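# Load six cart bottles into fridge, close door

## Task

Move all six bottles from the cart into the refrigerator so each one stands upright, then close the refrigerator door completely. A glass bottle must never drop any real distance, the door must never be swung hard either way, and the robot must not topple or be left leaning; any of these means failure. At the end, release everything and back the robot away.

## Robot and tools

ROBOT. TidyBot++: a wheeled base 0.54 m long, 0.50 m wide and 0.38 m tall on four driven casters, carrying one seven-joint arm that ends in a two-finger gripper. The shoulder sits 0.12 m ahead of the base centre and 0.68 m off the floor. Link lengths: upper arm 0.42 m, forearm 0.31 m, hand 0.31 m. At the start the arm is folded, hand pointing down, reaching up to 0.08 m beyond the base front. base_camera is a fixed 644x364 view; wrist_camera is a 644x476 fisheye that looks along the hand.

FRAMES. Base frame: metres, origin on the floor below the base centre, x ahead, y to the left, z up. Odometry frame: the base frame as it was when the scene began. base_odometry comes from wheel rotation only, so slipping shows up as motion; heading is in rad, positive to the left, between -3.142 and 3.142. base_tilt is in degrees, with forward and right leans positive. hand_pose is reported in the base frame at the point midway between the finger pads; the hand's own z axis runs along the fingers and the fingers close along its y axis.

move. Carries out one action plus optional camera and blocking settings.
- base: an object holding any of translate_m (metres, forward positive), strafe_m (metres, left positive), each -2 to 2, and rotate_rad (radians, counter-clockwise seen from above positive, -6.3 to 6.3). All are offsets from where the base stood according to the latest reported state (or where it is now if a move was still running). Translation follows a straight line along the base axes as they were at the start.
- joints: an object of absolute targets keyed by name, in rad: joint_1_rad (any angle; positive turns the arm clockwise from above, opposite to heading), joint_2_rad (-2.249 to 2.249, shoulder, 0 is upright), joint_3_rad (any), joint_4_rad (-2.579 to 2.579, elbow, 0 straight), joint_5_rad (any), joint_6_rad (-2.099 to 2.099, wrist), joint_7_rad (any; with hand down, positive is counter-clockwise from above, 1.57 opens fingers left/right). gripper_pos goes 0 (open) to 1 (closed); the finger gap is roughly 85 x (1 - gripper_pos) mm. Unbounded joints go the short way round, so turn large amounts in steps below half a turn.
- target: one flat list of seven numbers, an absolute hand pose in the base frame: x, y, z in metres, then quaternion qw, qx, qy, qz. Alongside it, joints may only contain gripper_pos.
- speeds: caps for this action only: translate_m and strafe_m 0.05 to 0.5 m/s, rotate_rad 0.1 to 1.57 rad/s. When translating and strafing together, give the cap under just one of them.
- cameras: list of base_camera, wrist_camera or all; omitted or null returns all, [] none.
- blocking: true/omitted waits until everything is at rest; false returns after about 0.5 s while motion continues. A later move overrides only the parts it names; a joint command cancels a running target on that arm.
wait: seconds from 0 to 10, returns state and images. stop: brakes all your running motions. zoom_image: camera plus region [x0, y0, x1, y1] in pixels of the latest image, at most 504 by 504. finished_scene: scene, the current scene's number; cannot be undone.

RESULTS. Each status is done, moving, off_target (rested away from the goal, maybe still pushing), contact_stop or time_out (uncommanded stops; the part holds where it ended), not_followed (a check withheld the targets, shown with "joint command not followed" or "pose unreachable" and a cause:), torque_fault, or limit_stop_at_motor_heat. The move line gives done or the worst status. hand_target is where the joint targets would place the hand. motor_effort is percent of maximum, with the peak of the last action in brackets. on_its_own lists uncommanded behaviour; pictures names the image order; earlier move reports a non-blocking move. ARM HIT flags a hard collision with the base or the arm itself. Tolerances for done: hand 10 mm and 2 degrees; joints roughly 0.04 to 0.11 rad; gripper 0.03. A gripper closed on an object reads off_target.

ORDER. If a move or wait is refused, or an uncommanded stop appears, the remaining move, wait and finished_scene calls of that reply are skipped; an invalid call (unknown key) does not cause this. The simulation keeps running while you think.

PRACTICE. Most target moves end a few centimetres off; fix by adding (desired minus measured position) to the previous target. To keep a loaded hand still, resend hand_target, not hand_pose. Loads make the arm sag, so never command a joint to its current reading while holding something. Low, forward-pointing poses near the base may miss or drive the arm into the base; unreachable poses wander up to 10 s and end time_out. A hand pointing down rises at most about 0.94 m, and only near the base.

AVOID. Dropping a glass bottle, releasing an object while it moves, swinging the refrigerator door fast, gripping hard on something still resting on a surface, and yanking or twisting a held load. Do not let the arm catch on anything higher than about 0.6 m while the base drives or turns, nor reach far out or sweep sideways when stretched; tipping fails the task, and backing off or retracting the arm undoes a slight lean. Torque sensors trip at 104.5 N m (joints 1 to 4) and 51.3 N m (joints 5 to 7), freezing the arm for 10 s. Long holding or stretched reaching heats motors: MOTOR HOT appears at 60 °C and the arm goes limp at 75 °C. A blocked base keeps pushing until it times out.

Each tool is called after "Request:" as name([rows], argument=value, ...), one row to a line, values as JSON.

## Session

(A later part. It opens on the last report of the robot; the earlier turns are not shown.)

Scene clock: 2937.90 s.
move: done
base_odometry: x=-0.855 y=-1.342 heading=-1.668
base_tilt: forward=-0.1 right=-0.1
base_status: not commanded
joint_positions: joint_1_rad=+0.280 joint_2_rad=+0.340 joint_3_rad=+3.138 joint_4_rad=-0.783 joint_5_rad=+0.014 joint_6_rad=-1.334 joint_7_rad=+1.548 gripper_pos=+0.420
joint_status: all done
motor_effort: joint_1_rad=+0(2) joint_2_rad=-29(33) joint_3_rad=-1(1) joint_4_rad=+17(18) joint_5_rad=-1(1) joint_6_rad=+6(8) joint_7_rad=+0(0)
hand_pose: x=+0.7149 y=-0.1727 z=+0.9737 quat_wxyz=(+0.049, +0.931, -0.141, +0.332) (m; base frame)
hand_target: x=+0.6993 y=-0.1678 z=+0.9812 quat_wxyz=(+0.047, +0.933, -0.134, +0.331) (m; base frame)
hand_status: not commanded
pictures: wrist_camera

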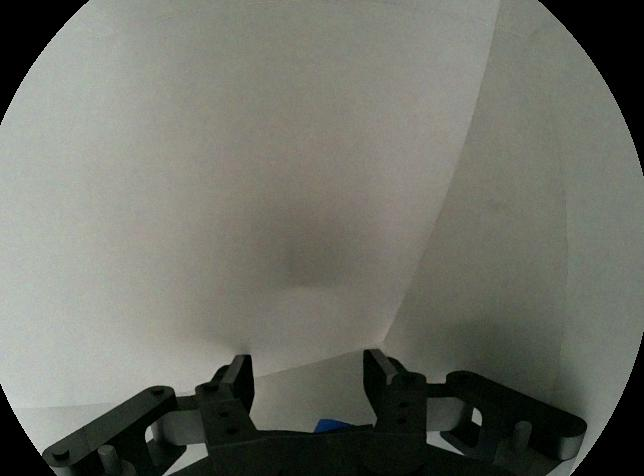

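Request:
move(joints={"joint_2_rad": 0.20, "joint_4_rad": -0.80, "joint_6_rad": -1.35}, cameras=["wrist_camera"])

Request:
move(base={"translate_m": -0.15}, speeds={"translate_m": 0.3}, joints={"joint_1_rad": 0.2, "gripper_pos": 0}, cameras=["wrist_camera"])

Scene clock: 2955.20 s.
move: done
base_odometry: x=-0.855 y=-1.342 heading=-1.668
base_tilt: forward=-0.1 right=-0.1
base_status: not commanded
joint_positions: joint_1_rad=+0.280 joint_2_rad=+0.218 joint_3_rad=+3.138 joint_4_rad=-0.783 joint_5_rad=+0.014 joint_6_rad=-1.334 joint_7_rad=+1.548 gripper_pos=+0.420
joint_status: all done
motor_effort: joint_1_rad=-1(1) joint_2_rad=-26(32) joint_3_rad=-1(1) joint_4_rad=+16(18) joint_5_rad=-1(1) joint_6_rad=+7(8) joint_7_rad=+0(1)
hand_pose: x=+0.6766 y=-0.1616 z=+1.0466 quat_wxyz=(+0.056, +0.909, -0.138, +0.388) (m; base frame)
hand_target: x=+0.6662 y=-0.1581 z=+1.0453 quat_wxyz=(+0.054, +0.913, -0.131, +0.382) (m; base frame)
hand_status: not commanded
pictures: wrist_camera

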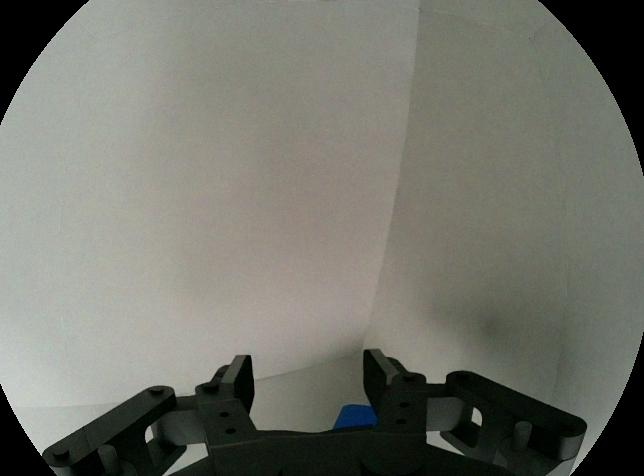

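Scene clock: 2956.70 s.
move: done
base_odometry: x=-0.840 y=-1.193 heading=-1.668
base_tilt: forward=-0.1 right=-0.1
base_status: done
joint_positions: joint_1_rad=+0.203 joint_2_rad=+0.209 joint_3_rad=+3.138 joint_4_rad=-0.783 joint_5_rad=+0.014 joint_6_rad=-1.334 joint_7_rad=+1.548 gripper_pos=+0.000
joint_status: all done
motor_effort: joint_1_rad=+0(2) joint_2_rad=-25(29) joint_3_rad=-1(1) joint_4_rad=+16(17) joint_5_rad=-1(2) joint_6_rad=+7(8) joint_7_rad=+0(1)
hand_pose: x=+0.6840 y=-0.1176 z=+1.0519 quat_wxyz=(+0.042, +0.912, -0.103, +0.394) (m; base frame)
hand_target: x=+0.6776 y=-0.1111 z=+1.0453 quat_wxyz=(+0.038, +0.918, -0.092, +0.384) (m; base frame)
hand_status: not commanded
pictures: wrist_camera

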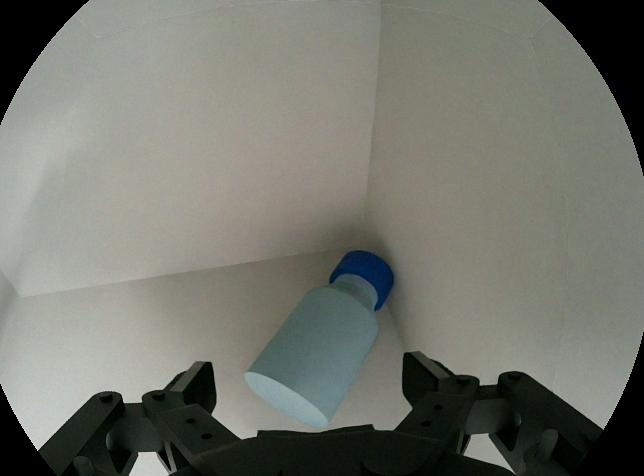

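Request:
move(base={"translate_m": 0.07}, speeds={"translate_m": 0.15}, joints={"joint_1_rad": 0.255, "joint_2_rad": 0.24, "joint_4_rad": -0.715, "joint_6_rad": -1.44, "joint_7_rad": 1.07, "gripper_pos": 0}, cameras=["wrist_camera"])

Scene clock: 3108.77 s.
move: done
base_odometry: x=-0.847 y=-1.263 heading=-1.668
base_tilt: forward=-0.1 right=-0.1
base_status: done
joint_positions: joint_1_rad=+0.243 joint_2_rad=+0.215 joint_3_rad=+3.138 joint_4_rad=-0.736 joint_5_rad=+0.014 joint_6_rad=-1.394 joint_7_rad=+1.118 gripper_pos=+0.000
joint_status: all done
motor_effort: joint_1_rad=+0(2) joint_2_rad=-25(28) joint_3_rad=+0(1) joint_4_rad=+17(21) joint_5_rad=-1(2) joint_6_rad=+7(8) joint_7_rad=+0(1)
hand_pose: x=+0.6702 y=-0.1380 z=+1.0577 quat_wxyz=(-0.035, +0.866, -0.315, +0.386) (m; base frame)
hand_target: x=+0.6692 y=-0.1413 z=+1.0436 quat_wxyz=(-0.045, +0.866, -0.343, +0.362) (m; base frame)
hand_status: not commanded
pictures: wrist_camera

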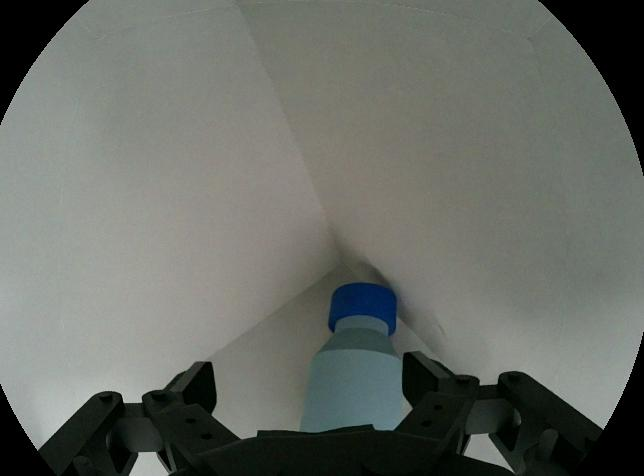

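Request:
move(joints={"joint_1_rad": 0.273, "joint_2_rad": 0.36, "joint_4_rad": -0.60, "joint_6_rad": -1.60, "joint_7_rad": 1.02, "gripper_pos": 0}, cameras=["wrist_camera"])

Scene clock: 3153.63 s.
move: done
base_odometry: x=-0.847 y=-1.263 heading=-1.668
base_tilt: forward=-0.1 right=-0.1
base_status: not commanded
joint_positions: joint_1_rad=+0.259 joint_2_rad=+0.321 joint_3_rad=+3.138 joint_4_rad=-0.619 joint_5_rad=+0.014 joint_6_rad=-1.552 joint_7_rad=+1.072 gripper_pos=+0.000
joint_status: all done
motor_effort: joint_1_rad=+0(1) joint_2_rad=-27(30) joint_3_rad=-1(1) joint_4_rad=+15(18) joint_5_rad=-1(1) joint_6_rad=+5(8) joint_7_rad=+0(1)
hand_pose: x=+0.6744 y=-0.1483 z=+1.0189 quat_wxyz=(-0.033, +0.880, -0.351, +0.318) (m; base frame)
hand_target: x=+0.6749 y=-0.1535 z=+0.9958 quat_wxyz=(-0.040, +0.878, -0.383, +0.284) (m; base frame)
hand_status: not commanded
pictures: wrist_camera

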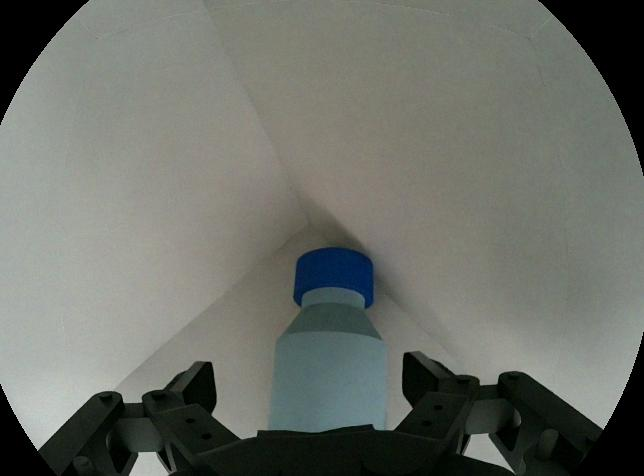

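Request:
move(joints={"joint_1_rad": 0.287, "joint_2_rad": 0.385, "joint_4_rad": -0.68, "joint_6_rad": -1.62, "gripper_pos": 0}, cameras=["wrist_camera"])

Scene clock: 3170.33 s.
move: done
base_odometry: x=-0.847 y=-1.263 heading=-1.668
base_tilt: forward=-0.1 right=-0.1
base_status: not commanded
joint_positions: joint_1_rad=+0.273 joint_2_rad=+0.343 joint_3_rad=+3.138 joint_4_rad=-0.657 joint_5_rad=+0.014 joint_6_rad=-1.575 joint_7_rad=+1.071 gripper_pos=+0.000
joint_status: all done
motor_effort: joint_1_rad=+0(1) joint_2_rad=-28(29) joint_3_rad=-1(1) joint_4_rad=+15(16) joint_5_rad=-1(1) joint_6_rad=+5(7) joint_7_rad=+0(0)
hand_pose: x=+0.6706 y=-0.1556 z=+0.9854 quat_wxyz=(-0.026, +0.889, -0.362, +0.278) (m; base frame)
hand_target: x=+0.6665 y=-0.1595 z=+0.9447 quat_wxyz=(-0.030, +0.890, -0.396, +0.224) (m; base frame)
hand_status: not commanded
pictures: wrist_camera

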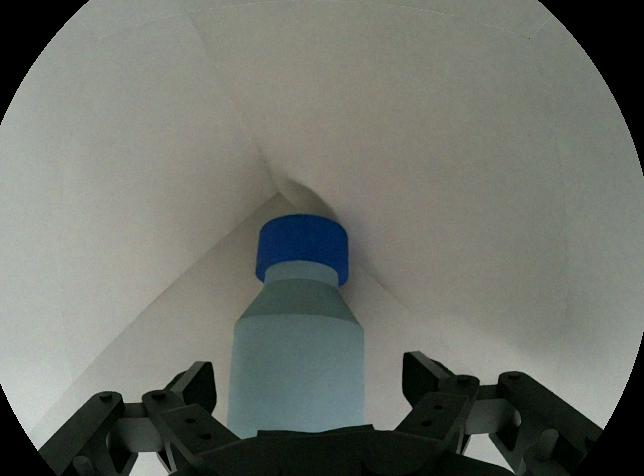

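Request:
move(joints={"joint_1_rad": 0.262}, cameras=["wrist_camera"])

Request:
move(joints={"gripper_pos": 0.5}, cameras=["wrist_camera"])

Scene clock: 3179.53 s.
move: done
base_odometry: x=-0.847 y=-1.263 heading=-1.668
base_tilt: forward=-0.1 right=-0.1
base_status: not commanded
joint_positions: joint_1_rad=+0.265 joint_2_rad=+0.343 joint_3_rad=+3.138 joint_4_rad=-0.657 joint_5_rad=+0.014 joint_6_rad=-1.575 joint_7_rad=+1.071 gripper_pos=+0.000
joint_status: all done
motor_effort: joint_1_rad=-1(2) joint_2_rad=-28(28) joint_3_rad=-1(1) joint_4_rad=+15(15) joint_5_rad=-1(1) joint_6_rad=+5(6) joint_7_rad=+0(0)
hand_pose: x=+0.6716 y=-0.1515 z=+0.9853 quat_wxyz=(-0.027, +0.891, -0.359, +0.278) (m; base frame)
hand_target: x=+0.6703 y=-0.1457 z=+0.9447 quat_wxyz=(-0.033, +0.895, -0.384, +0.224) (m; base frame)
hand_status: not commanded
pictures: wrist_camera

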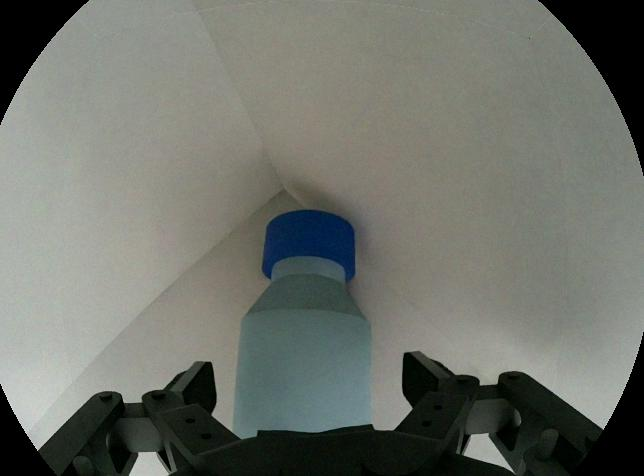

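Scene clock: 3180.63 s.
move: done
base_odometry: x=-0.847 y=-1.263 heading=-1.668
base_tilt: forward=-0.1 right=-0.1
base_status: not commanded
joint_positions: joint_1_rad=+0.261 joint_2_rad=+0.335 joint_3_rad=+3.137 joint_4_rad=-0.640 joint_5_rad=+0.011 joint_6_rad=-1.574 joint_7_rad=+1.068 gripper_pos=+0.500
joint_status: all done
motor_effort: joint_1_rad=+0(4) joint_2_rad=-21(28) joint_3_rad=+0(3) joint_4_rad=+10(16) joint_5_rad=+0(6) joint_6_rad=+0(6) joint_7_rad=+0(1)
hand_pose: x=+0.6719 y=-0.1479 z=+0.9978 quat_wxyz=(-0.031, +0.887, -0.356, +0.291) (m; base frame)
hand_target: x=+0.6703 y=-0.1457 z=+0.9447 quat_wxyz=(-0.033, +0.895, -0.384, +0.224) (m; base frame)
hand_status: not commanded
pictures: wrist_camera

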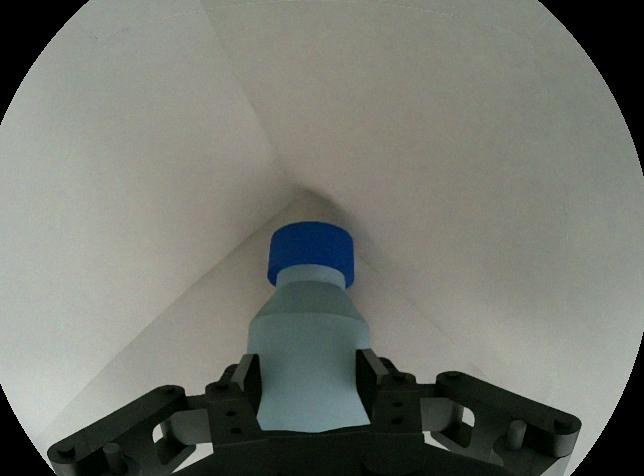

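Request:
move(joints={"gripper_pos": 0.2}, cameras=["wrist_camera"])

Scene clock: 3198.80 s.
move: done
base_odometry: x=-0.847 y=-1.263 heading=-1.668
base_tilt: forward=-0.1 right=-0.1
base_status: not commanded
joint_positions: joint_1_rad=+0.261 joint_2_rad=+0.342 joint_3_rad=+3.137 joint_4_rad=-0.651 joint_5_rad=+0.011 joint_6_rad=-1.583 joint_7_rad=+1.067 gripper_pos=+0.200
joint_status: all done
motor_effort: joint_1_rad=+0(1) joint_2_rad=-25(28) joint_3_rad=+0(1) joint_4_rad=+13(15) joint_5_rad=+0(1) joint_6_rad=+2(5) joint_7_rad=+0(0)
hand_pose: x=+0.6708 y=-0.1476 z=+0.9872 quat_wxyz=(-0.030, +0.891, -0.358, +0.278) (m; base frame)
hand_target: x=+0.6703 y=-0.1457 z=+0.9447 quat_wxyz=(-0.033, +0.895, -0.384, +0.224) (m; base frame)
hand_status: not commanded
pictures: wrist_camera

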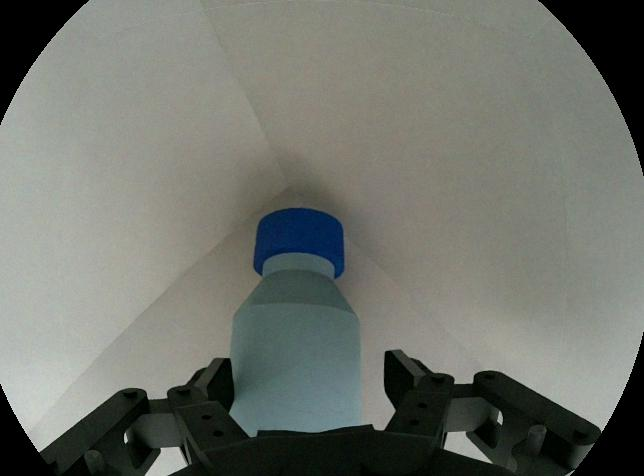

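Request:
move(joints={"joint_1_rad": 0.245, "joint_2_rad": 0.408}, cameras=["wrist_camera"])

Scene clock: 3214.17 s.
move: done
base_odometry: x=-0.847 y=-1.263 heading=-1.668
base_tilt: forward=-0.1 right=-0.1
base_status: not commanded
joint_positions: joint_1_rad=+0.251 joint_2_rad=+0.348 joint_3_rad=+3.137 joint_4_rad=-0.651 joint_5_rad=+0.011 joint_6_rad=-1.583 joint_7_rad=+1.067 gripper_pos=+0.200
joint_status: all done
motor_effort: joint_1_rad=+0(1) joint_2_rad=-24(27) joint_3_rad=+0(1) joint_4_rad=+11(14) joint_5_rad=+1(1) joint_6_rad=+0(4) joint_7_rad=+0(1)
hand_pose: x=+0.6740 y=-0.1425 z=+0.9838 quat_wxyz=(-0.031, +0.894, -0.354, +0.275) (m; base frame)
hand_target: x=+0.6784 y=-0.1378 z=+0.9315 quat_wxyz=(-0.033, +0.901, -0.378, +0.213) (m; base frame)
hand_status: not commanded
pictures: wrist_camera

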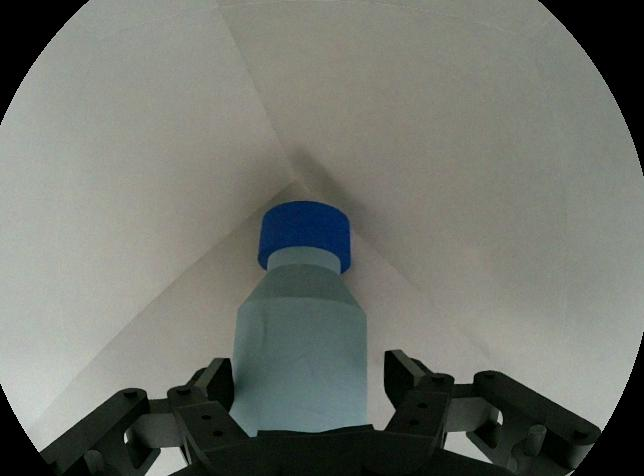

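Request:
move(joints={"gripper_pos": 0.0, "joint_1_rad": 0.238}, cameras=["wrist_camera"])

Scene clock: 3222.20 s.
move: done
base_odometry: x=-0.847 y=-1.263 heading=-1.668
base_tilt: forward=-0.1 right=-0.1
base_status: not commanded
joint_positions: joint_1_rad=+0.250 joint_2_rad=+0.367 joint_3_rad=+3.137 joint_4_rad=-0.660 joint_5_rad=+0.011 joint_6_rad=-1.597 joint_7_rad=+1.067 gripper_pos=+0.000
joint_status: all done
motor_effort: joint_1_rad=+0(1) joint_2_rad=-29(30) joint_3_rad=-1(1) joint_4_rad=+15(16) joint_5_rad=-1(1) joint_6_rad=+5(6) joint_7_rad=+0(0)
hand_pose: x=+0.6750 y=-0.1424 z=+0.9669 quat_wxyz=(-0.028, +0.899, -0.356, +0.255) (m; base frame)
hand_target: x=+0.6794 y=-0.1339 z=+0.9315 quat_wxyz=(-0.034, +0.902, -0.375, +0.212) (m; base frame)
hand_status: not commanded
pictures: wrist_camera

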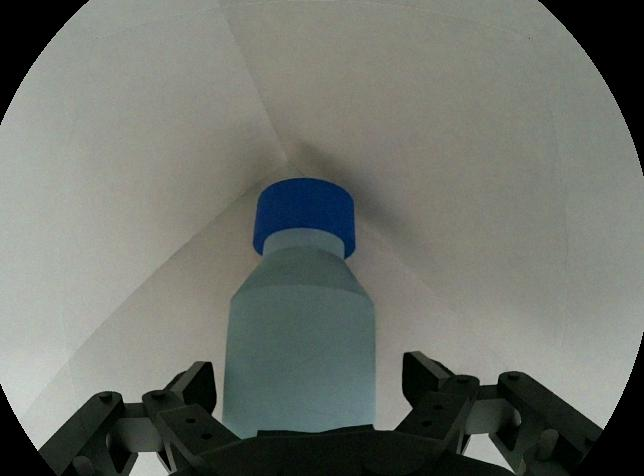

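Request:
move(joints={"joint_1_rad": 0.222, "joint_2_rad": 0.34}, cameras=["wrist_camera"])

Scene clock: 3241.00 s.
move: done
base_odometry: x=-0.847 y=-1.263 heading=-1.668
base_tilt: forward=-0.1 right=-0.1
base_status: not commanded
joint_positions: joint_1_rad=+0.236 joint_2_rad=+0.363 joint_3_rad=+3.137 joint_4_rad=-0.660 joint_5_rad=+0.011 joint_6_rad=-1.597 joint_7_rad=+1.067 gripper_pos=+0.000
joint_status: all done
motor_effort: joint_1_rad=+0(1) joint_2_rad=-29(31) joint_3_rad=-1(1) joint_4_rad=+15(16) joint_5_rad=-1(1) joint_6_rad=+5(6) joint_7_rad=+0(0)
hand_pose: x=+0.6758 y=-0.1346 z=+0.9691 quat_wxyz=(-0.030, +0.901, -0.349, +0.256) (m; base frame)
hand_target: x=+0.6636 y=-0.1208 z=+0.9701 quat_wxyz=(-0.041, +0.898, -0.364, +0.245) (m; base frame)
hand_status: not commanded
pictures: wrist_camera

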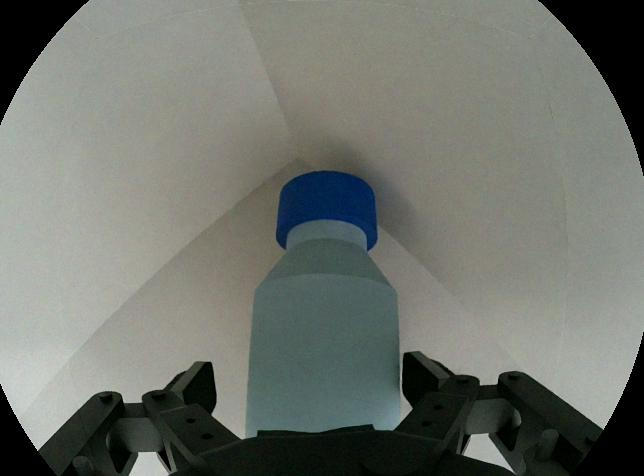

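Request:
move(joints={"joint_1_rad": 0.257}, cameras=["wrist_camera"])

Scene clock: 3248.37 s.
move: done
base_odometry: x=-0.847 y=-1.263 heading=-1.668
base_tilt: forward=-0.1 right=-0.1
base_status: not commanded
joint_positions: joint_1_rad=+0.252 joint_2_rad=+0.363 joint_3_rad=+3.137 joint_4_rad=-0.660 joint_5_rad=+0.011 joint_6_rad=-1.597 joint_7_rad=+1.067 gripper_pos=+0.000
joint_status: all done
motor_effort: joint_1_rad=+0(2) joint_2_rad=-29(29) joint_3_rad=-1(2) joint_4_rad=+15(16) joint_5_rad=-1(1) joint_6_rad=+5(6) joint_7_rad=+0(1)
hand_pose: x=+0.6736 y=-0.1432 z=+0.9691 quat_wxyz=(-0.028, +0.898, -0.356, +0.256) (m; base frame)
hand_target: x=+0.6590 y=-0.1398 z=+0.9701 quat_wxyz=(-0.037, +0.891, -0.380, +0.245) (m; base frame)
hand_status: not commanded
pictures: wrist_camera

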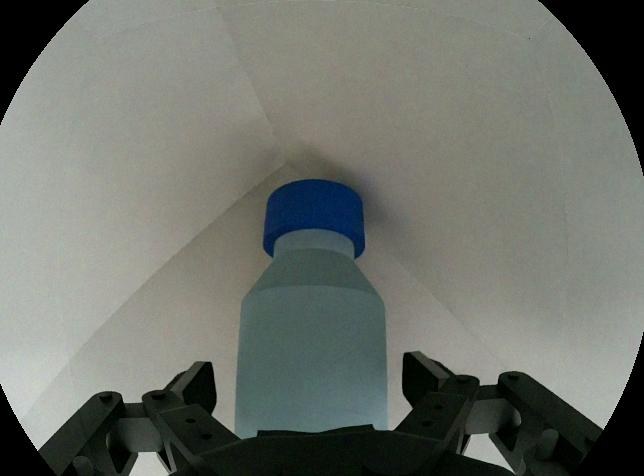

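Request:
move(joints={"gripper_pos": 0.5}, cameras=["wrist_camera"])

Scene clock: 3252.30 s.
move: off_target
base_odometry: x=-0.847 y=-1.263 heading=-1.668
base_tilt: forward=-0.1 right=-0.1
base_status: not commanded
joint_positions: joint_1_rad=+0.252 joint_2_rad=+0.360 joint_3_rad=+3.137 joint_4_rad=-0.660 joint_5_rad=+0.011 joint_6_rad=-1.598 joint_7_rad=+1.067 gripper_pos=+0.265
joint_status: gripper_pos off_target (ended at +0.265, target +0.500)
motor_effort: joint_1_rad=+0(2) joint_2_rad=-27(31) joint_3_rad=-1(2) joint_4_rad=+14(18) joint_5_rad=-1(3) joint_6_rad=+2(7) joint_7_rad=+0(0)
hand_pose: x=+0.6724 y=-0.1430 z=+0.9707 quat_wxyz=(-0.028, +0.898, -0.356, +0.258) (m; base frame)
hand_target: x=+0.6590 y=-0.1398 z=+0.9701 quat_wxyz=(-0.037, +0.891, -0.380, +0.245) (m; base frame)
hand_status: not commanded
pictures: wrist_camera

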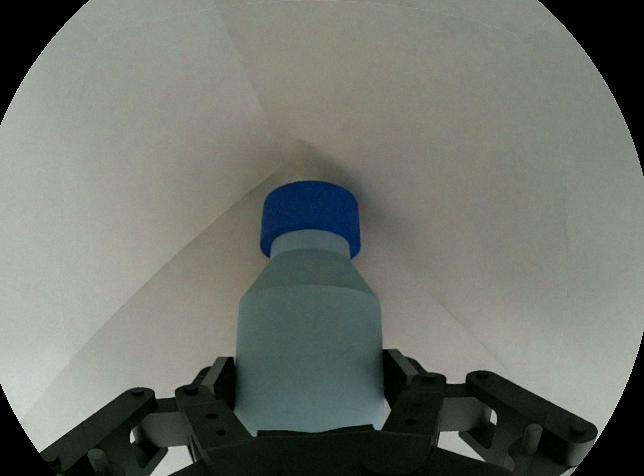

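Request:
move(joints={"joint_2_rad": 0.295, "gripper_pos": 0.58}, cameras=["wrist_camera"])

Scene clock: 3293.80 s.
move: off_target
base_odometry: x=-0.847 y=-1.263 heading=-1.668
base_tilt: forward=-0.1 right=-0.1
base_status: not commanded
joint_positions: joint_1_rad=+0.252 joint_2_rad=+0.354 joint_3_rad=+3.137 joint_4_rad=-0.667 joint_5_rad=+0.011 joint_6_rad=-1.599 joint_7_rad=+1.067 gripper_pos=+0.265
joint_status: gripper_pos off_target (ended at +0.265, target +0.580); the others done
motor_effort: joint_1_rad=+0(1) joint_2_rad=-31(32) joint_3_rad=-1(1) joint_4_rad=+17(18) joint_5_rad=-1(1) joint_6_rad=+5(7) joint_7_rad=+0(0)
hand_pose: x=+0.6697 y=-0.1423 z=+0.9711 quat_wxyz=(-0.028, +0.898, -0.356, +0.256) (m; base frame)
hand_target: x=+0.6460 y=-0.1364 z=+0.9949 quat_wxyz=(-0.040, +0.886, -0.378, +0.267) (m; base frame)
hand_status: not commanded
pictures: wrist_camera

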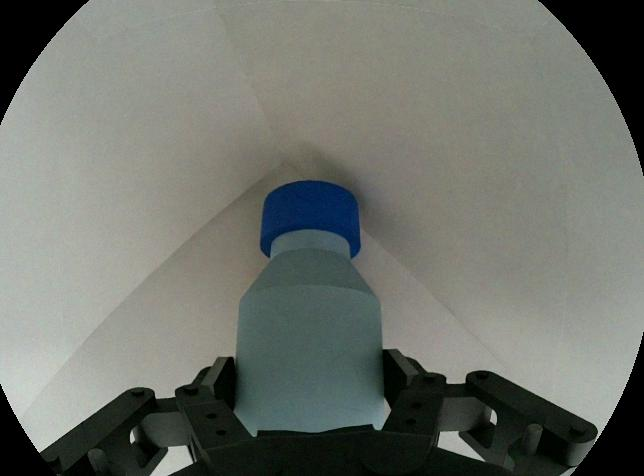

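Request:
move(joints={"joint_2_rad": 0.25}, cameras=["wrist_camera"])

Scene clock: 3298.70 s.
move: done
base_odometry: x=-0.847 y=-1.263 heading=-1.668
base_tilt: forward=-0.1 right=-0.1
base_status: not commanded
joint_positions: joint_1_rad=+0.252 joint_2_rad=+0.313 joint_3_rad=+3.137 joint_4_rad=-0.674 joint_5_rad=+0.011 joint_6_rad=-1.599 joint_7_rad=+1.067 gripper_pos=+0.265
joint_status: all done
motor_effort: joint_1_rad=+0(1) joint_2_rad=-31(34) joint_3_rad=-1(1) joint_4_rad=+19(19) joint_5_rad=-1(1) joint_6_rad=+8(8) joint_7_rad=+0(1)
hand_pose: x=+0.6572 y=-0.1391 z=+0.9912 quat_wxyz=(-0.030, +0.894, -0.355, +0.273) (m; base frame)
hand_target: x=+0.6318 y=-0.1327 z=+1.0190 quat_wxyz=(-0.043, +0.880, -0.375, +0.288) (m; base frame)
hand_status: not commanded
pictures: wrist_camera

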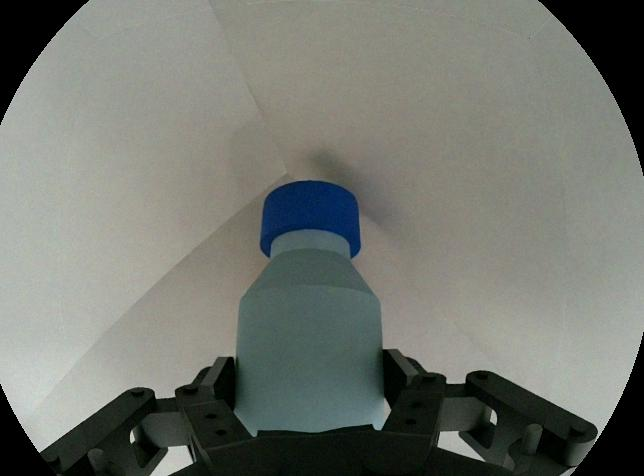

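Request:
move(joints={"joint_1_rad": 0.0, "joint_2_rad": 0.215, "joint_7_rad": 1.57}, cameras=["wrist_camera"])

Scene clock: 3311.60 s.
move: done
base_odometry: x=-0.847 y=-1.263 heading=-1.668
base_tilt: forward=-0.1 right=-0.1
base_status: not commanded
joint_positions: joint_1_rad=+0.006 joint_2_rad=+0.280 joint_3_rad=+3.137 joint_4_rad=-0.674 joint_5_rad=+0.011 joint_6_rad=-1.599 joint_7_rad=+1.517 gripper_pos=+0.265
joint_status: all done
motor_effort: joint_1_rad=+0(3) joint_2_rad=-30(32) joint_3_rad=-1(2) joint_4_rad=+18(19) joint_5_rad=-1(2) joint_6_rad=+9(9) joint_7_rad=+0(1)
hand_pose: x=+0.6644 y=-0.0036 z=+1.0092 quat_wxyz=(-0.003, +0.957, -0.029, +0.290) (m; base frame)
hand_target: x=+0.6365 y=+0.0020 z=+1.0374 quat_wxyz=(-0.001, +0.951, +0.000, +0.308) (m; base frame)
hand_status: not commanded
pictures: wrist_camera

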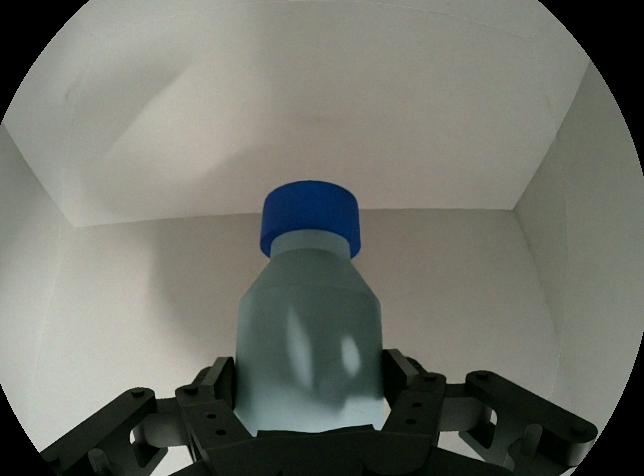

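Request:
move(base={"translate_m": -0.45}, speeds={"translate_m": 0.2})

Scene clock: 3354.43 s.
move: done
base_odometry: x=-0.804 y=-0.815 heading=-1.668
base_tilt: forward=-0.1 right=-0.1
base_status: done
joint_positions: joint_1_rad=+0.006 joint_2_rad=+0.265 joint_3_rad=+3.137 joint_4_rad=-0.674 joint_5_rad=+0.011 joint_6_rad=-1.599 joint_7_rad=+1.519 gripper_pos=+0.265
joint_status: not commanded
motor_effort: joint_1_rad=+0(1) joint_2_rad=-29(34) joint_3_rad=-1(1) joint_4_rad=+18(19) joint_5_rad=-1(1) joint_6_rad=+8(10) joint_7_rad=-1(1)
hand_pose: x=+0.6593 y=-0.0035 z=+1.0175 quat_wxyz=(-0.003, +0.954, -0.028, +0.297) (m; base frame)
hand_target: x=+0.6365 y=+0.0020 z=+1.0374 quat_wxyz=(-0.001, +0.951, +0.000, +0.308) (m; base frame)
hand_status: not commanded
pictures: base_camera, wrist_camera

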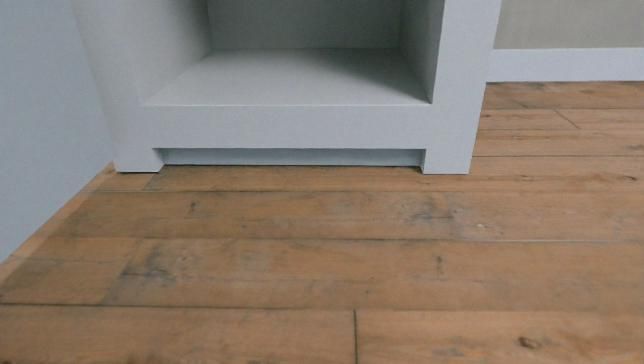

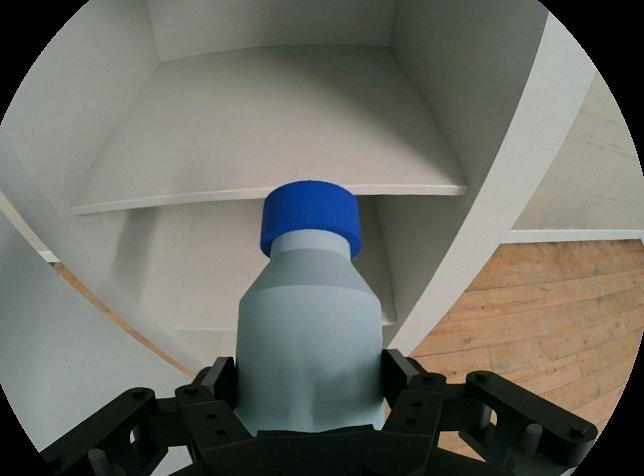

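Request:
move(joints={"joint_2_rad": -0.16, "joint_4_rad": -2.05, "joint_6_rad": 0.61, "joint_7_rad": 1.59})

Scene clock: 3375.57 s.
move: done
base_odometry: x=-0.804 y=-0.815 heading=-1.668
base_tilt: forward=-0.1 right=-0.1
base_status: not commanded
joint_positions: joint_1_rad=+0.006 joint_2_rad=-0.098 joint_3_rad=+3.137 joint_4_rad=-2.040 joint_5_rad=+0.011 joint_6_rad=+0.519 joint_7_rad=+1.538 gripper_pos=+0.265
joint_status: all done
motor_effort: joint_1_rad=+0(1) joint_2_rad=-21(31) joint_3_rad=+0(1) joint_4_rad=+24(26) joint_5_rad=-1(1) joint_6_rad=+13(16) joint_7_rad=+0(1)
hand_pose: x=+0.6785 y=+0.0024 z=+1.0324 quat_wxyz=(-0.010, +0.653, -0.006, +0.757) (m; base frame)
hand_target: x=+0.6487 y=+0.0023 z=+1.0878 quat_wxyz=(+0.007, +0.597, +0.006, +0.802) (m; base frame)
hand_status: not commanded
pictures: base_camera, wrist_camera

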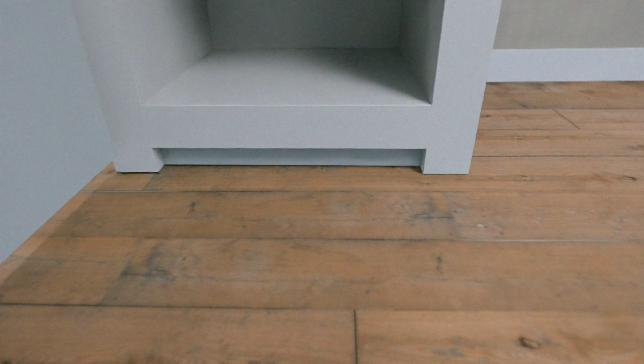

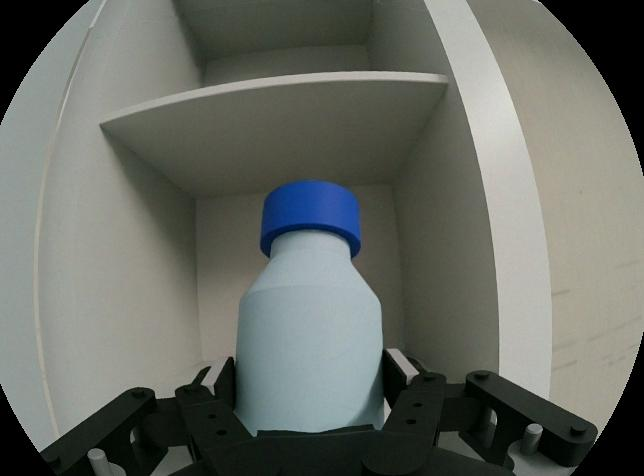

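Request:
move(joints={"joint_2_rad": 0.19, "joint_4_rad": -1.765, "joint_6_rad": 0.75}, cameras=["wrist_camera"])

Scene clock: 3405.20 s.
move: done
base_odometry: x=-0.804 y=-0.815 heading=-1.668
base_tilt: forward=-0.1 right=-0.1
base_status: not commanded
joint_positions: joint_1_rad=+0.006 joint_2_rad=+0.184 joint_3_rad=+3.137 joint_4_rad=-1.815 joint_5_rad=+0.011 joint_6_rad=+0.662 joint_7_rad=+1.538 gripper_pos=+0.265
joint_status: all done
motor_effort: joint_1_rad=+0(1) joint_2_rad=-31(34) joint_3_rad=-1(1) joint_4_rad=+23(25) joint_5_rad=-1(1) joint_6_rad=+15(15) joint_7_rad=+0(0)
hand_pose: x=+0.7847 y=+0.0022 z=+1.0371 quat_wxyz=(-0.011, +0.620, -0.005, +0.785) (m; base frame)
hand_target: x=+0.7806 y=+0.0023 z=+1.0885 quat_wxyz=(+0.007, +0.567, +0.006, +0.824) (m; base frame)
hand_status: not commanded
pictures: wrist_camera

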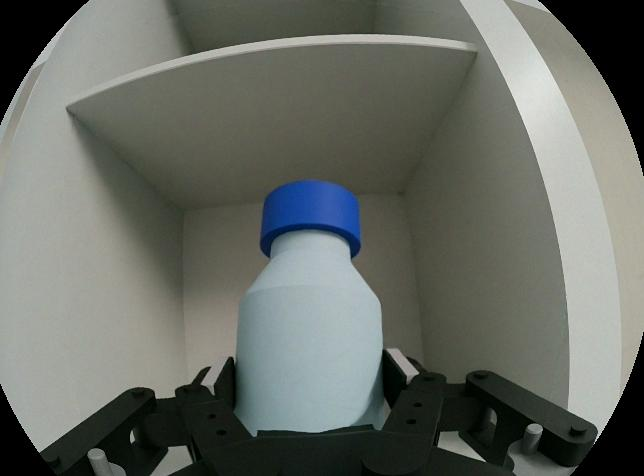

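Request:
move(base={"translate_m": 0.125, "strafe_m": 0.0}, speeds={"translate_m": 0.1})

Scene clock: 3413.90 s.
move: done
base_odometry: x=-0.816 y=-0.939 heading=-1.668
base_tilt: forward=-0.1 right=-0.1
base_status: done
joint_positions: joint_1_rad=+0.006 joint_2_rad=+0.187 joint_3_rad=+3.137 joint_4_rad=-1.813 joint_5_rad=+0.011 joint_6_rad=+0.665 joint_7_rad=+1.539 gripper_pos=+0.265
joint_status: not commanded
motor_effort: joint_1_rad=-1(2) joint_2_rad=-31(34) joint_3_rad=-1(1) joint_4_rad=+23(24) joint_5_rad=-1(1) joint_6_rad=+14(15) joint_7_rad=+0(0)
hand_pose: x=+0.7856 y=+0.0022 z=+1.0376 quat_wxyz=(-0.011, +0.619, -0.005, +0.786) (m; base frame)
hand_target: x=+0.7806 y=+0.0023 z=+1.0885 quat_wxyz=(+0.007, +0.567, +0.006, +0.824) (m; base frame)
hand_status: not commanded
pictures: base_camera, wrist_camera

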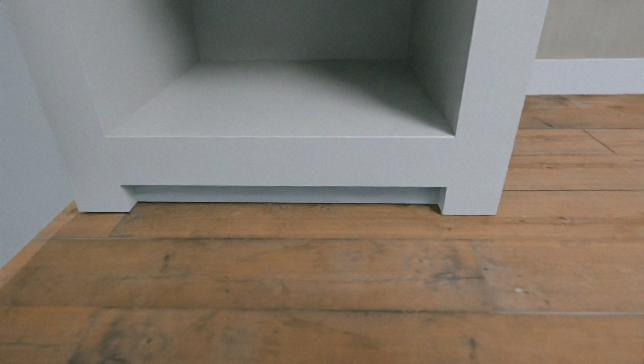

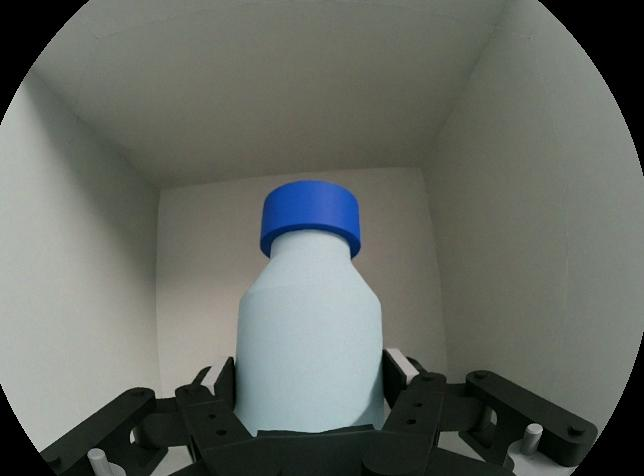

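Request:
move(base={"translate_m": 0.014}, speeds={"translate_m": 0.1}, cameras=[])

Request:
move(joints={"joint_2_rad": 0.22, "joint_4_rad": -1.81, "joint_6_rad": 0.81}, cameras=["wrist_camera"])

Scene clock: 3434.33 s.
move: done
base_odometry: x=-0.817 y=-0.953 heading=-1.669
base_tilt: forward=-0.1 right=-0.1
base_status: done
joint_positions: joint_1_rad=+0.006 joint_2_rad=+0.191 joint_3_rad=+3.137 joint_4_rad=-1.811 joint_5_rad=+0.011 joint_6_rad=+0.667 joint_7_rad=+1.539 gripper_pos=+0.265
joint_status: not commanded
motor_effort: joint_1_rad=+0(1) joint_2_rad=-31(35) joint_3_rad=-1(1) joint_4_rad=+23(24) joint_5_rad=-1(2) joint_6_rad=+13(15) joint_7_rad=+0(1)
hand_pose: x=+0.7872 y=+0.0022 z=+1.0363 quat_wxyz=(-0.011, +0.619, -0.005, +0.785) (m; base frame)
hand_target: x=+0.7806 y=+0.0023 z=+1.0885 quat_wxyz=(+0.007, +0.567, +0.006, +0.824) (m; base frame)
hand_status: not commanded
pictures: none
No camera images: "cameras" was empty.

Scene clock: 3435.03 s.
move: done
base_odometry: x=-0.817 y=-0.953 heading=-1.669
base_tilt: forward=-0.1 right=-0.1
base_status: not commanded
joint_positions: joint_1_rad=+0.006 joint_2_rad=+0.203 joint_3_rad=+3.137 joint_4_rad=-1.817 joint_5_rad=+0.011 joint_6_rad=+0.727 joint_7_rad=+1.539 gripper_pos=+0.265
joint_status: all done
motor_effort: joint_1_rad=-1(1) joint_2_rad=-32(33) joint_3_rad=-1(1) joint_4_rad=+23(24) joint_5_rad=-1(1) joint_6_rad=+13(14) joint_7_rad=+0(0)
hand_pose: x=+0.7862 y=+0.0023 z=+1.0431 quat_wxyz=(-0.011, +0.602, -0.005, +0.798) (m; base frame)
hand_target: x=+0.7849 y=+0.0023 z=+1.0601 quat_wxyz=(+0.007, +0.573, +0.006, +0.820) (m; base frame)
hand_status: not commanded
pictures: wrist_camera

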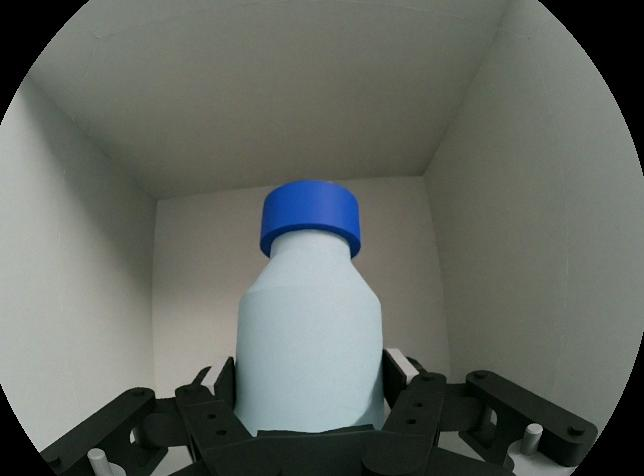

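Request:
move(joints={"joint_2_rad": 0.25, "joint_4_rad": -1.845, "joint_6_rad": 0.865}, cameras=[])

Request:
move(joints={"joint_2_rad": 0.27, "joint_4_rad": -1.86, "joint_6_rad": 0.89}, cameras=["wrist_camera"])

Scene clock: 3448.63 s.
move: done
base_odometry: x=-0.817 y=-0.953 heading=-1.669
base_tilt: forward=-0.1 right=-0.1
base_status: not commanded
joint_positions: joint_1_rad=+0.006 joint_2_rad=+0.234 joint_3_rad=+3.137 joint_4_rad=-1.840 joint_5_rad=+0.011 joint_6_rad=+0.786 joint_7_rad=+1.539 gripper_pos=+0.265
joint_status: all done
motor_effort: joint_1_rad=-1(1) joint_2_rad=-32(34) joint_3_rad=-1(1) joint_4_rad=+23(24) joint_5_rad=-1(1) joint_6_rad=+14(15) joint_7_rad=+0(0)
hand_pose: x=+0.7909 y=+0.0024 z=+1.0262 quat_wxyz=(-0.012, +0.600, -0.005, +0.800) (m; base frame)
hand_target: x=+0.7886 y=+0.0023 z=+1.0362 quat_wxyz=(+0.007, +0.577, +0.006, +0.817) (m; base frame)
hand_status: not commanded
pictures: none
No camera images: "cameras" was empty.

Scene clock: 3449.33 s.
move: done
base_odometry: x=-0.817 y=-0.953 heading=-1.669
base_tilt: forward=-0.1 right=-0.1
base_status: not commanded
joint_positions: joint_1_rad=+0.006 joint_2_rad=+0.252 joint_3_rad=+3.137 joint_4_rad=-1.852 joint_5_rad=+0.011 joint_6_rad=+0.811 joint_7_rad=+1.539 gripper_pos=+0.265
joint_status: all done
motor_effort: joint_1_rad=-1(1) joint_2_rad=-33(34) joint_3_rad=-1(1) joint_4_rad=+22(23) joint_5_rad=-1(1) joint_6_rad=+13(15) joint_7_rad=+0(0)
hand_pose: x=+0.7941 y=+0.0025 z=+1.0144 quat_wxyz=(-0.012, +0.603, -0.005, +0.798) (m; base frame)
hand_target: x=+0.7921 y=+0.0023 z=+1.0217 quat_wxyz=(+0.007, +0.581, +0.006, +0.814) (m; base frame)
hand_status: not commanded
pictures: wrist_camera

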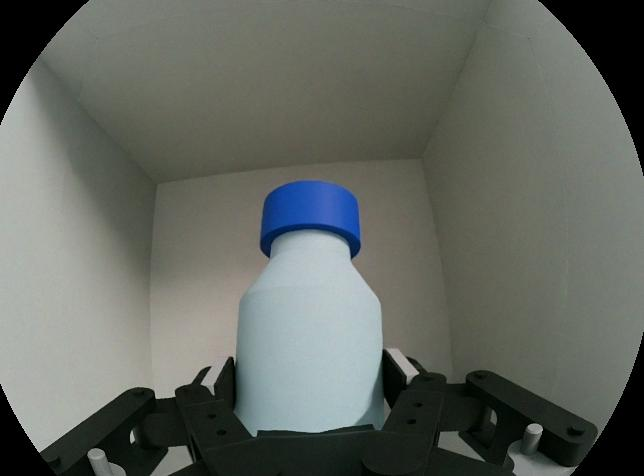

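Request:
move(joints={"joint_2_rad": 0.275, "joint_4_rad": -1.875, "joint_6_rad": 0.91}, cameras=["wrist_camera"])

Request:
move(joints={"joint_2_rad": 0.28, "joint_4_rad": -1.89, "joint_6_rad": 0.93}, cameras=["wrist_camera"])

Scene clock: 3465.40 s.
move: done
base_odometry: x=-0.817 y=-0.953 heading=-1.669
base_tilt: forward=-0.1 right=-0.1
base_status: not commanded
joint_positions: joint_1_rad=+0.006 joint_2_rad=+0.254 joint_3_rad=+3.137 joint_4_rad=-1.868 joint_5_rad=+0.011 joint_6_rad=+0.830 joint_7_rad=+1.539 gripper_pos=+0.265
joint_status: all done
motor_effort: joint_1_rad=+0(1) joint_2_rad=-33(33) joint_3_rad=-1(1) joint_4_rad=+22(23) joint_5_rad=-1(1) joint_6_rad=+13(15) joint_7_rad=+0(0)
hand_pose: x=+0.7918 y=+0.0025 z=+1.0101 quat_wxyz=(-0.012, +0.602, -0.005, +0.798) (m; base frame)
hand_target: x=+0.7907 y=+0.0023 z=+1.0158 quat_wxyz=(+0.007, +0.581, +0.006, +0.814) (m; base frame)
hand_status: not commanded
pictures: wrist_camera

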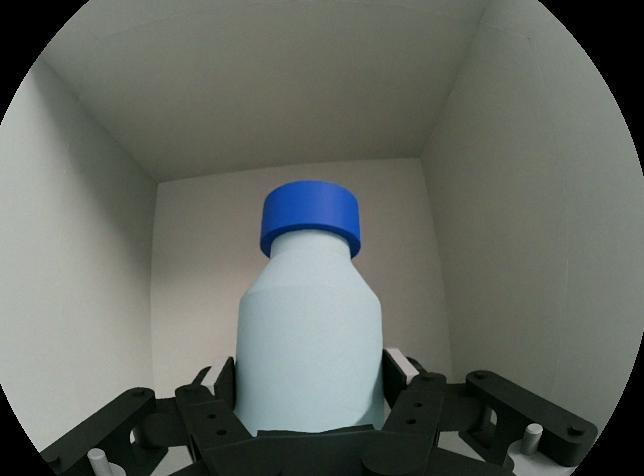

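Scene clock: 3465.97 s.
move: done
base_odometry: x=-0.817 y=-0.953 heading=-1.669
base_tilt: forward=-0.1 right=-0.1
base_status: not commanded
joint_positions: joint_1_rad=+0.006 joint_2_rad=+0.258 joint_3_rad=+3.137 joint_4_rad=-1.883 joint_5_rad=+0.011 joint_6_rad=+0.849 joint_7_rad=+1.539 gripper_pos=+0.265
joint_status: all done
motor_effort: joint_1_rad=+0(1) joint_2_rad=-33(33) joint_3_rad=-1(1) joint_4_rad=+22(23) joint_5_rad=-1(1) joint_6_rad=+14(15) joint_7_rad=+0(0)
hand_pose: x=+0.7904 y=+0.0026 z=+1.0046 quat_wxyz=(-0.012, +0.602, -0.005, +0.798) (m; base frame)
hand_target: x=+0.7893 y=+0.0023 z=+1.0100 quat_wxyz=(+0.007, +0.581, +0.006, +0.814) (m; base frame)
hand_status: not commanded
pictures: wrist_camera

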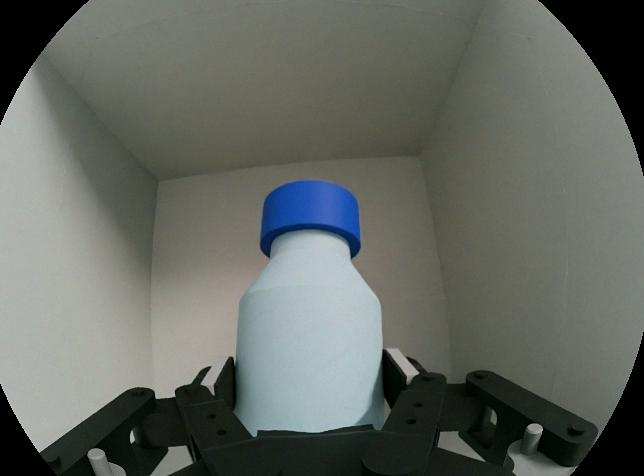

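Request:
move(joints={"joint_2_rad": 0.284, "joint_4_rad": -1.902, "joint_6_rad": 0.945}, cameras=["wrist_camera"])

Request:
move(joints={"joint_2_rad": 0.288, "joint_4_rad": -1.912, "joint_6_rad": 0.958}, cameras=["wrist_camera"])

Scene clock: 3473.23 s.
move: done
base_odometry: x=-0.817 y=-0.953 heading=-1.669
base_tilt: forward=-0.1 right=-0.1
base_status: not commanded
joint_positions: joint_1_rad=+0.006 joint_2_rad=+0.262 joint_3_rad=+3.137 joint_4_rad=-1.894 joint_5_rad=+0.011 joint_6_rad=+0.864 joint_7_rad=+1.539 gripper_pos=+0.265
joint_status: all done
motor_effort: joint_1_rad=+0(1) joint_2_rad=-32(33) joint_3_rad=-1(1) joint_4_rad=+22(23) joint_5_rad=-1(1) joint_6_rad=+13(14) joint_7_rad=+0(0)
hand_pose: x=+0.7893 y=+0.0026 z=+0.9999 quat_wxyz=(-0.012, +0.602, -0.005, +0.798) (m; base frame)
hand_target: x=+0.7881 y=+0.0022 z=+1.0051 quat_wxyz=(+0.007, +0.581, +0.006, +0.814) (m; base frame)
hand_status: not commanded
pictures: wrist_camera

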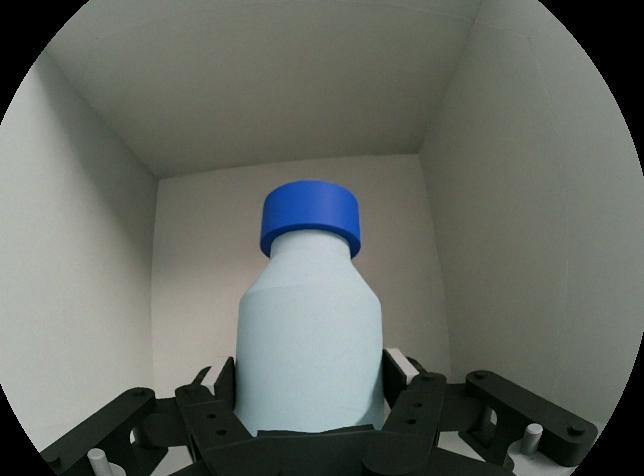

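Scene clock: 3473.77 s.
move: done
base_odometry: x=-0.817 y=-0.953 heading=-1.669
base_tilt: forward=-0.1 right=-0.1
base_status: not commanded
joint_positions: joint_1_rad=+0.006 joint_2_rad=+0.266 joint_3_rad=+3.137 joint_4_rad=-1.904 joint_5_rad=+0.011 joint_6_rad=+0.877 joint_7_rad=+1.539 gripper_pos=+0.265
joint_status: all done
motor_effort: joint_1_rad=-1(1) joint_2_rad=-33(33) joint_3_rad=-1(1) joint_4_rad=+22(22) joint_5_rad=-1(1) joint_6_rad=+14(14) joint_7_rad=+0(0)
hand_pose: x=+0.7884 y=+0.0026 z=+0.9962 quat_wxyz=(-0.012, +0.602, -0.005, +0.798) (m; base frame)
hand_target: x=+0.7873 y=+0.0022 z=+1.0008 quat_wxyz=(+0.007, +0.582, +0.006, +0.813) (m; base frame)
hand_status: not commanded
pictures: wrist_camera

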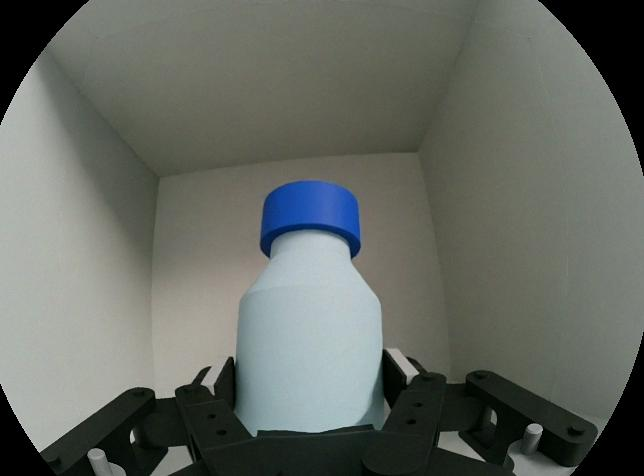

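Request:
move(joints={"joint_2_rad": 0.292, "joint_4_rad": -1.922, "joint_6_rad": 0.971}, cameras=["wrist_camera"])

Request:
move(joints={"joint_2_rad": 0.296, "joint_4_rad": -1.932, "joint_6_rad": 0.984}, cameras=["wrist_camera"])

Scene clock: 3482.23 s.
move: done
base_odometry: x=-0.817 y=-0.953 heading=-1.669
base_tilt: forward=-0.1 right=-0.1
base_status: not commanded
joint_positions: joint_1_rad=+0.006 joint_2_rad=+0.270 joint_3_rad=+3.137 joint_4_rad=-1.914 joint_5_rad=+0.011 joint_6_rad=+0.890 joint_7_rad=+1.539 gripper_pos=+0.265
joint_status: all done
motor_effort: joint_1_rad=+0(1) joint_2_rad=-33(33) joint_3_rad=-1(1) joint_4_rad=+21(22) joint_5_rad=-1(1) joint_6_rad=+13(15) joint_7_rad=+0(1)
hand_pose: x=+0.7877 y=+0.0027 z=+0.9916 quat_wxyz=(-0.012, +0.603, -0.005, +0.798) (m; base frame)
hand_target: x=+0.7864 y=+0.0022 z=+0.9965 quat_wxyz=(+0.007, +0.582, +0.006, +0.813) (m; base frame)
hand_status: not commanded
pictures: wrist_camera

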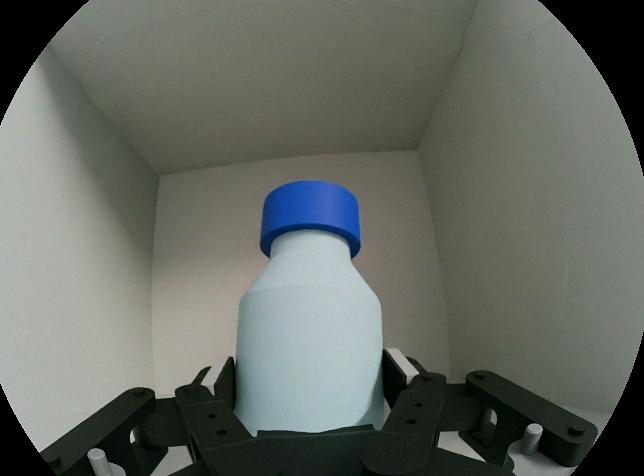

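Scene clock: 3482.77 s.
move: done
base_odometry: x=-0.817 y=-0.953 heading=-1.669
base_tilt: forward=-0.1 right=-0.1
base_status: not commanded
joint_positions: joint_1_rad=+0.006 joint_2_rad=+0.274 joint_3_rad=+3.137 joint_4_rad=-1.924 joint_5_rad=+0.011 joint_6_rad=+0.903 joint_7_rad=+1.539 gripper_pos=+0.265
joint_status: all done
motor_effort: joint_1_rad=+0(1) joint_2_rad=-33(33) joint_3_rad=-1(1) joint_4_rad=+21(22) joint_5_rad=-1(1) joint_6_rad=+14(14) joint_7_rad=+0(0)
hand_pose: x=+0.7868 y=+0.0027 z=+0.9875 quat_wxyz=(-0.012, +0.603, -0.005, +0.798) (m; base frame)
hand_target: x=+0.7854 y=+0.0022 z=+0.9922 quat_wxyz=(+0.007, +0.583, +0.006, +0.813) (m; base frame)
hand_status: not commanded
pictures: wrist_camera

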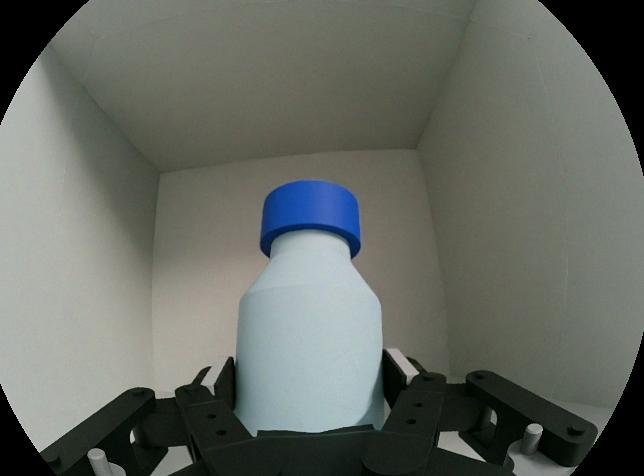

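Request:
zoom_image(camera="wrist_camera", region=[400, 300, 644, 476])

Scaled by 2.066.

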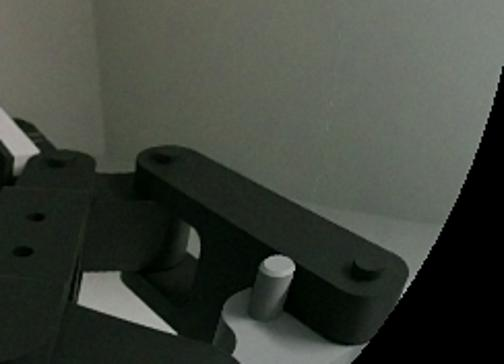

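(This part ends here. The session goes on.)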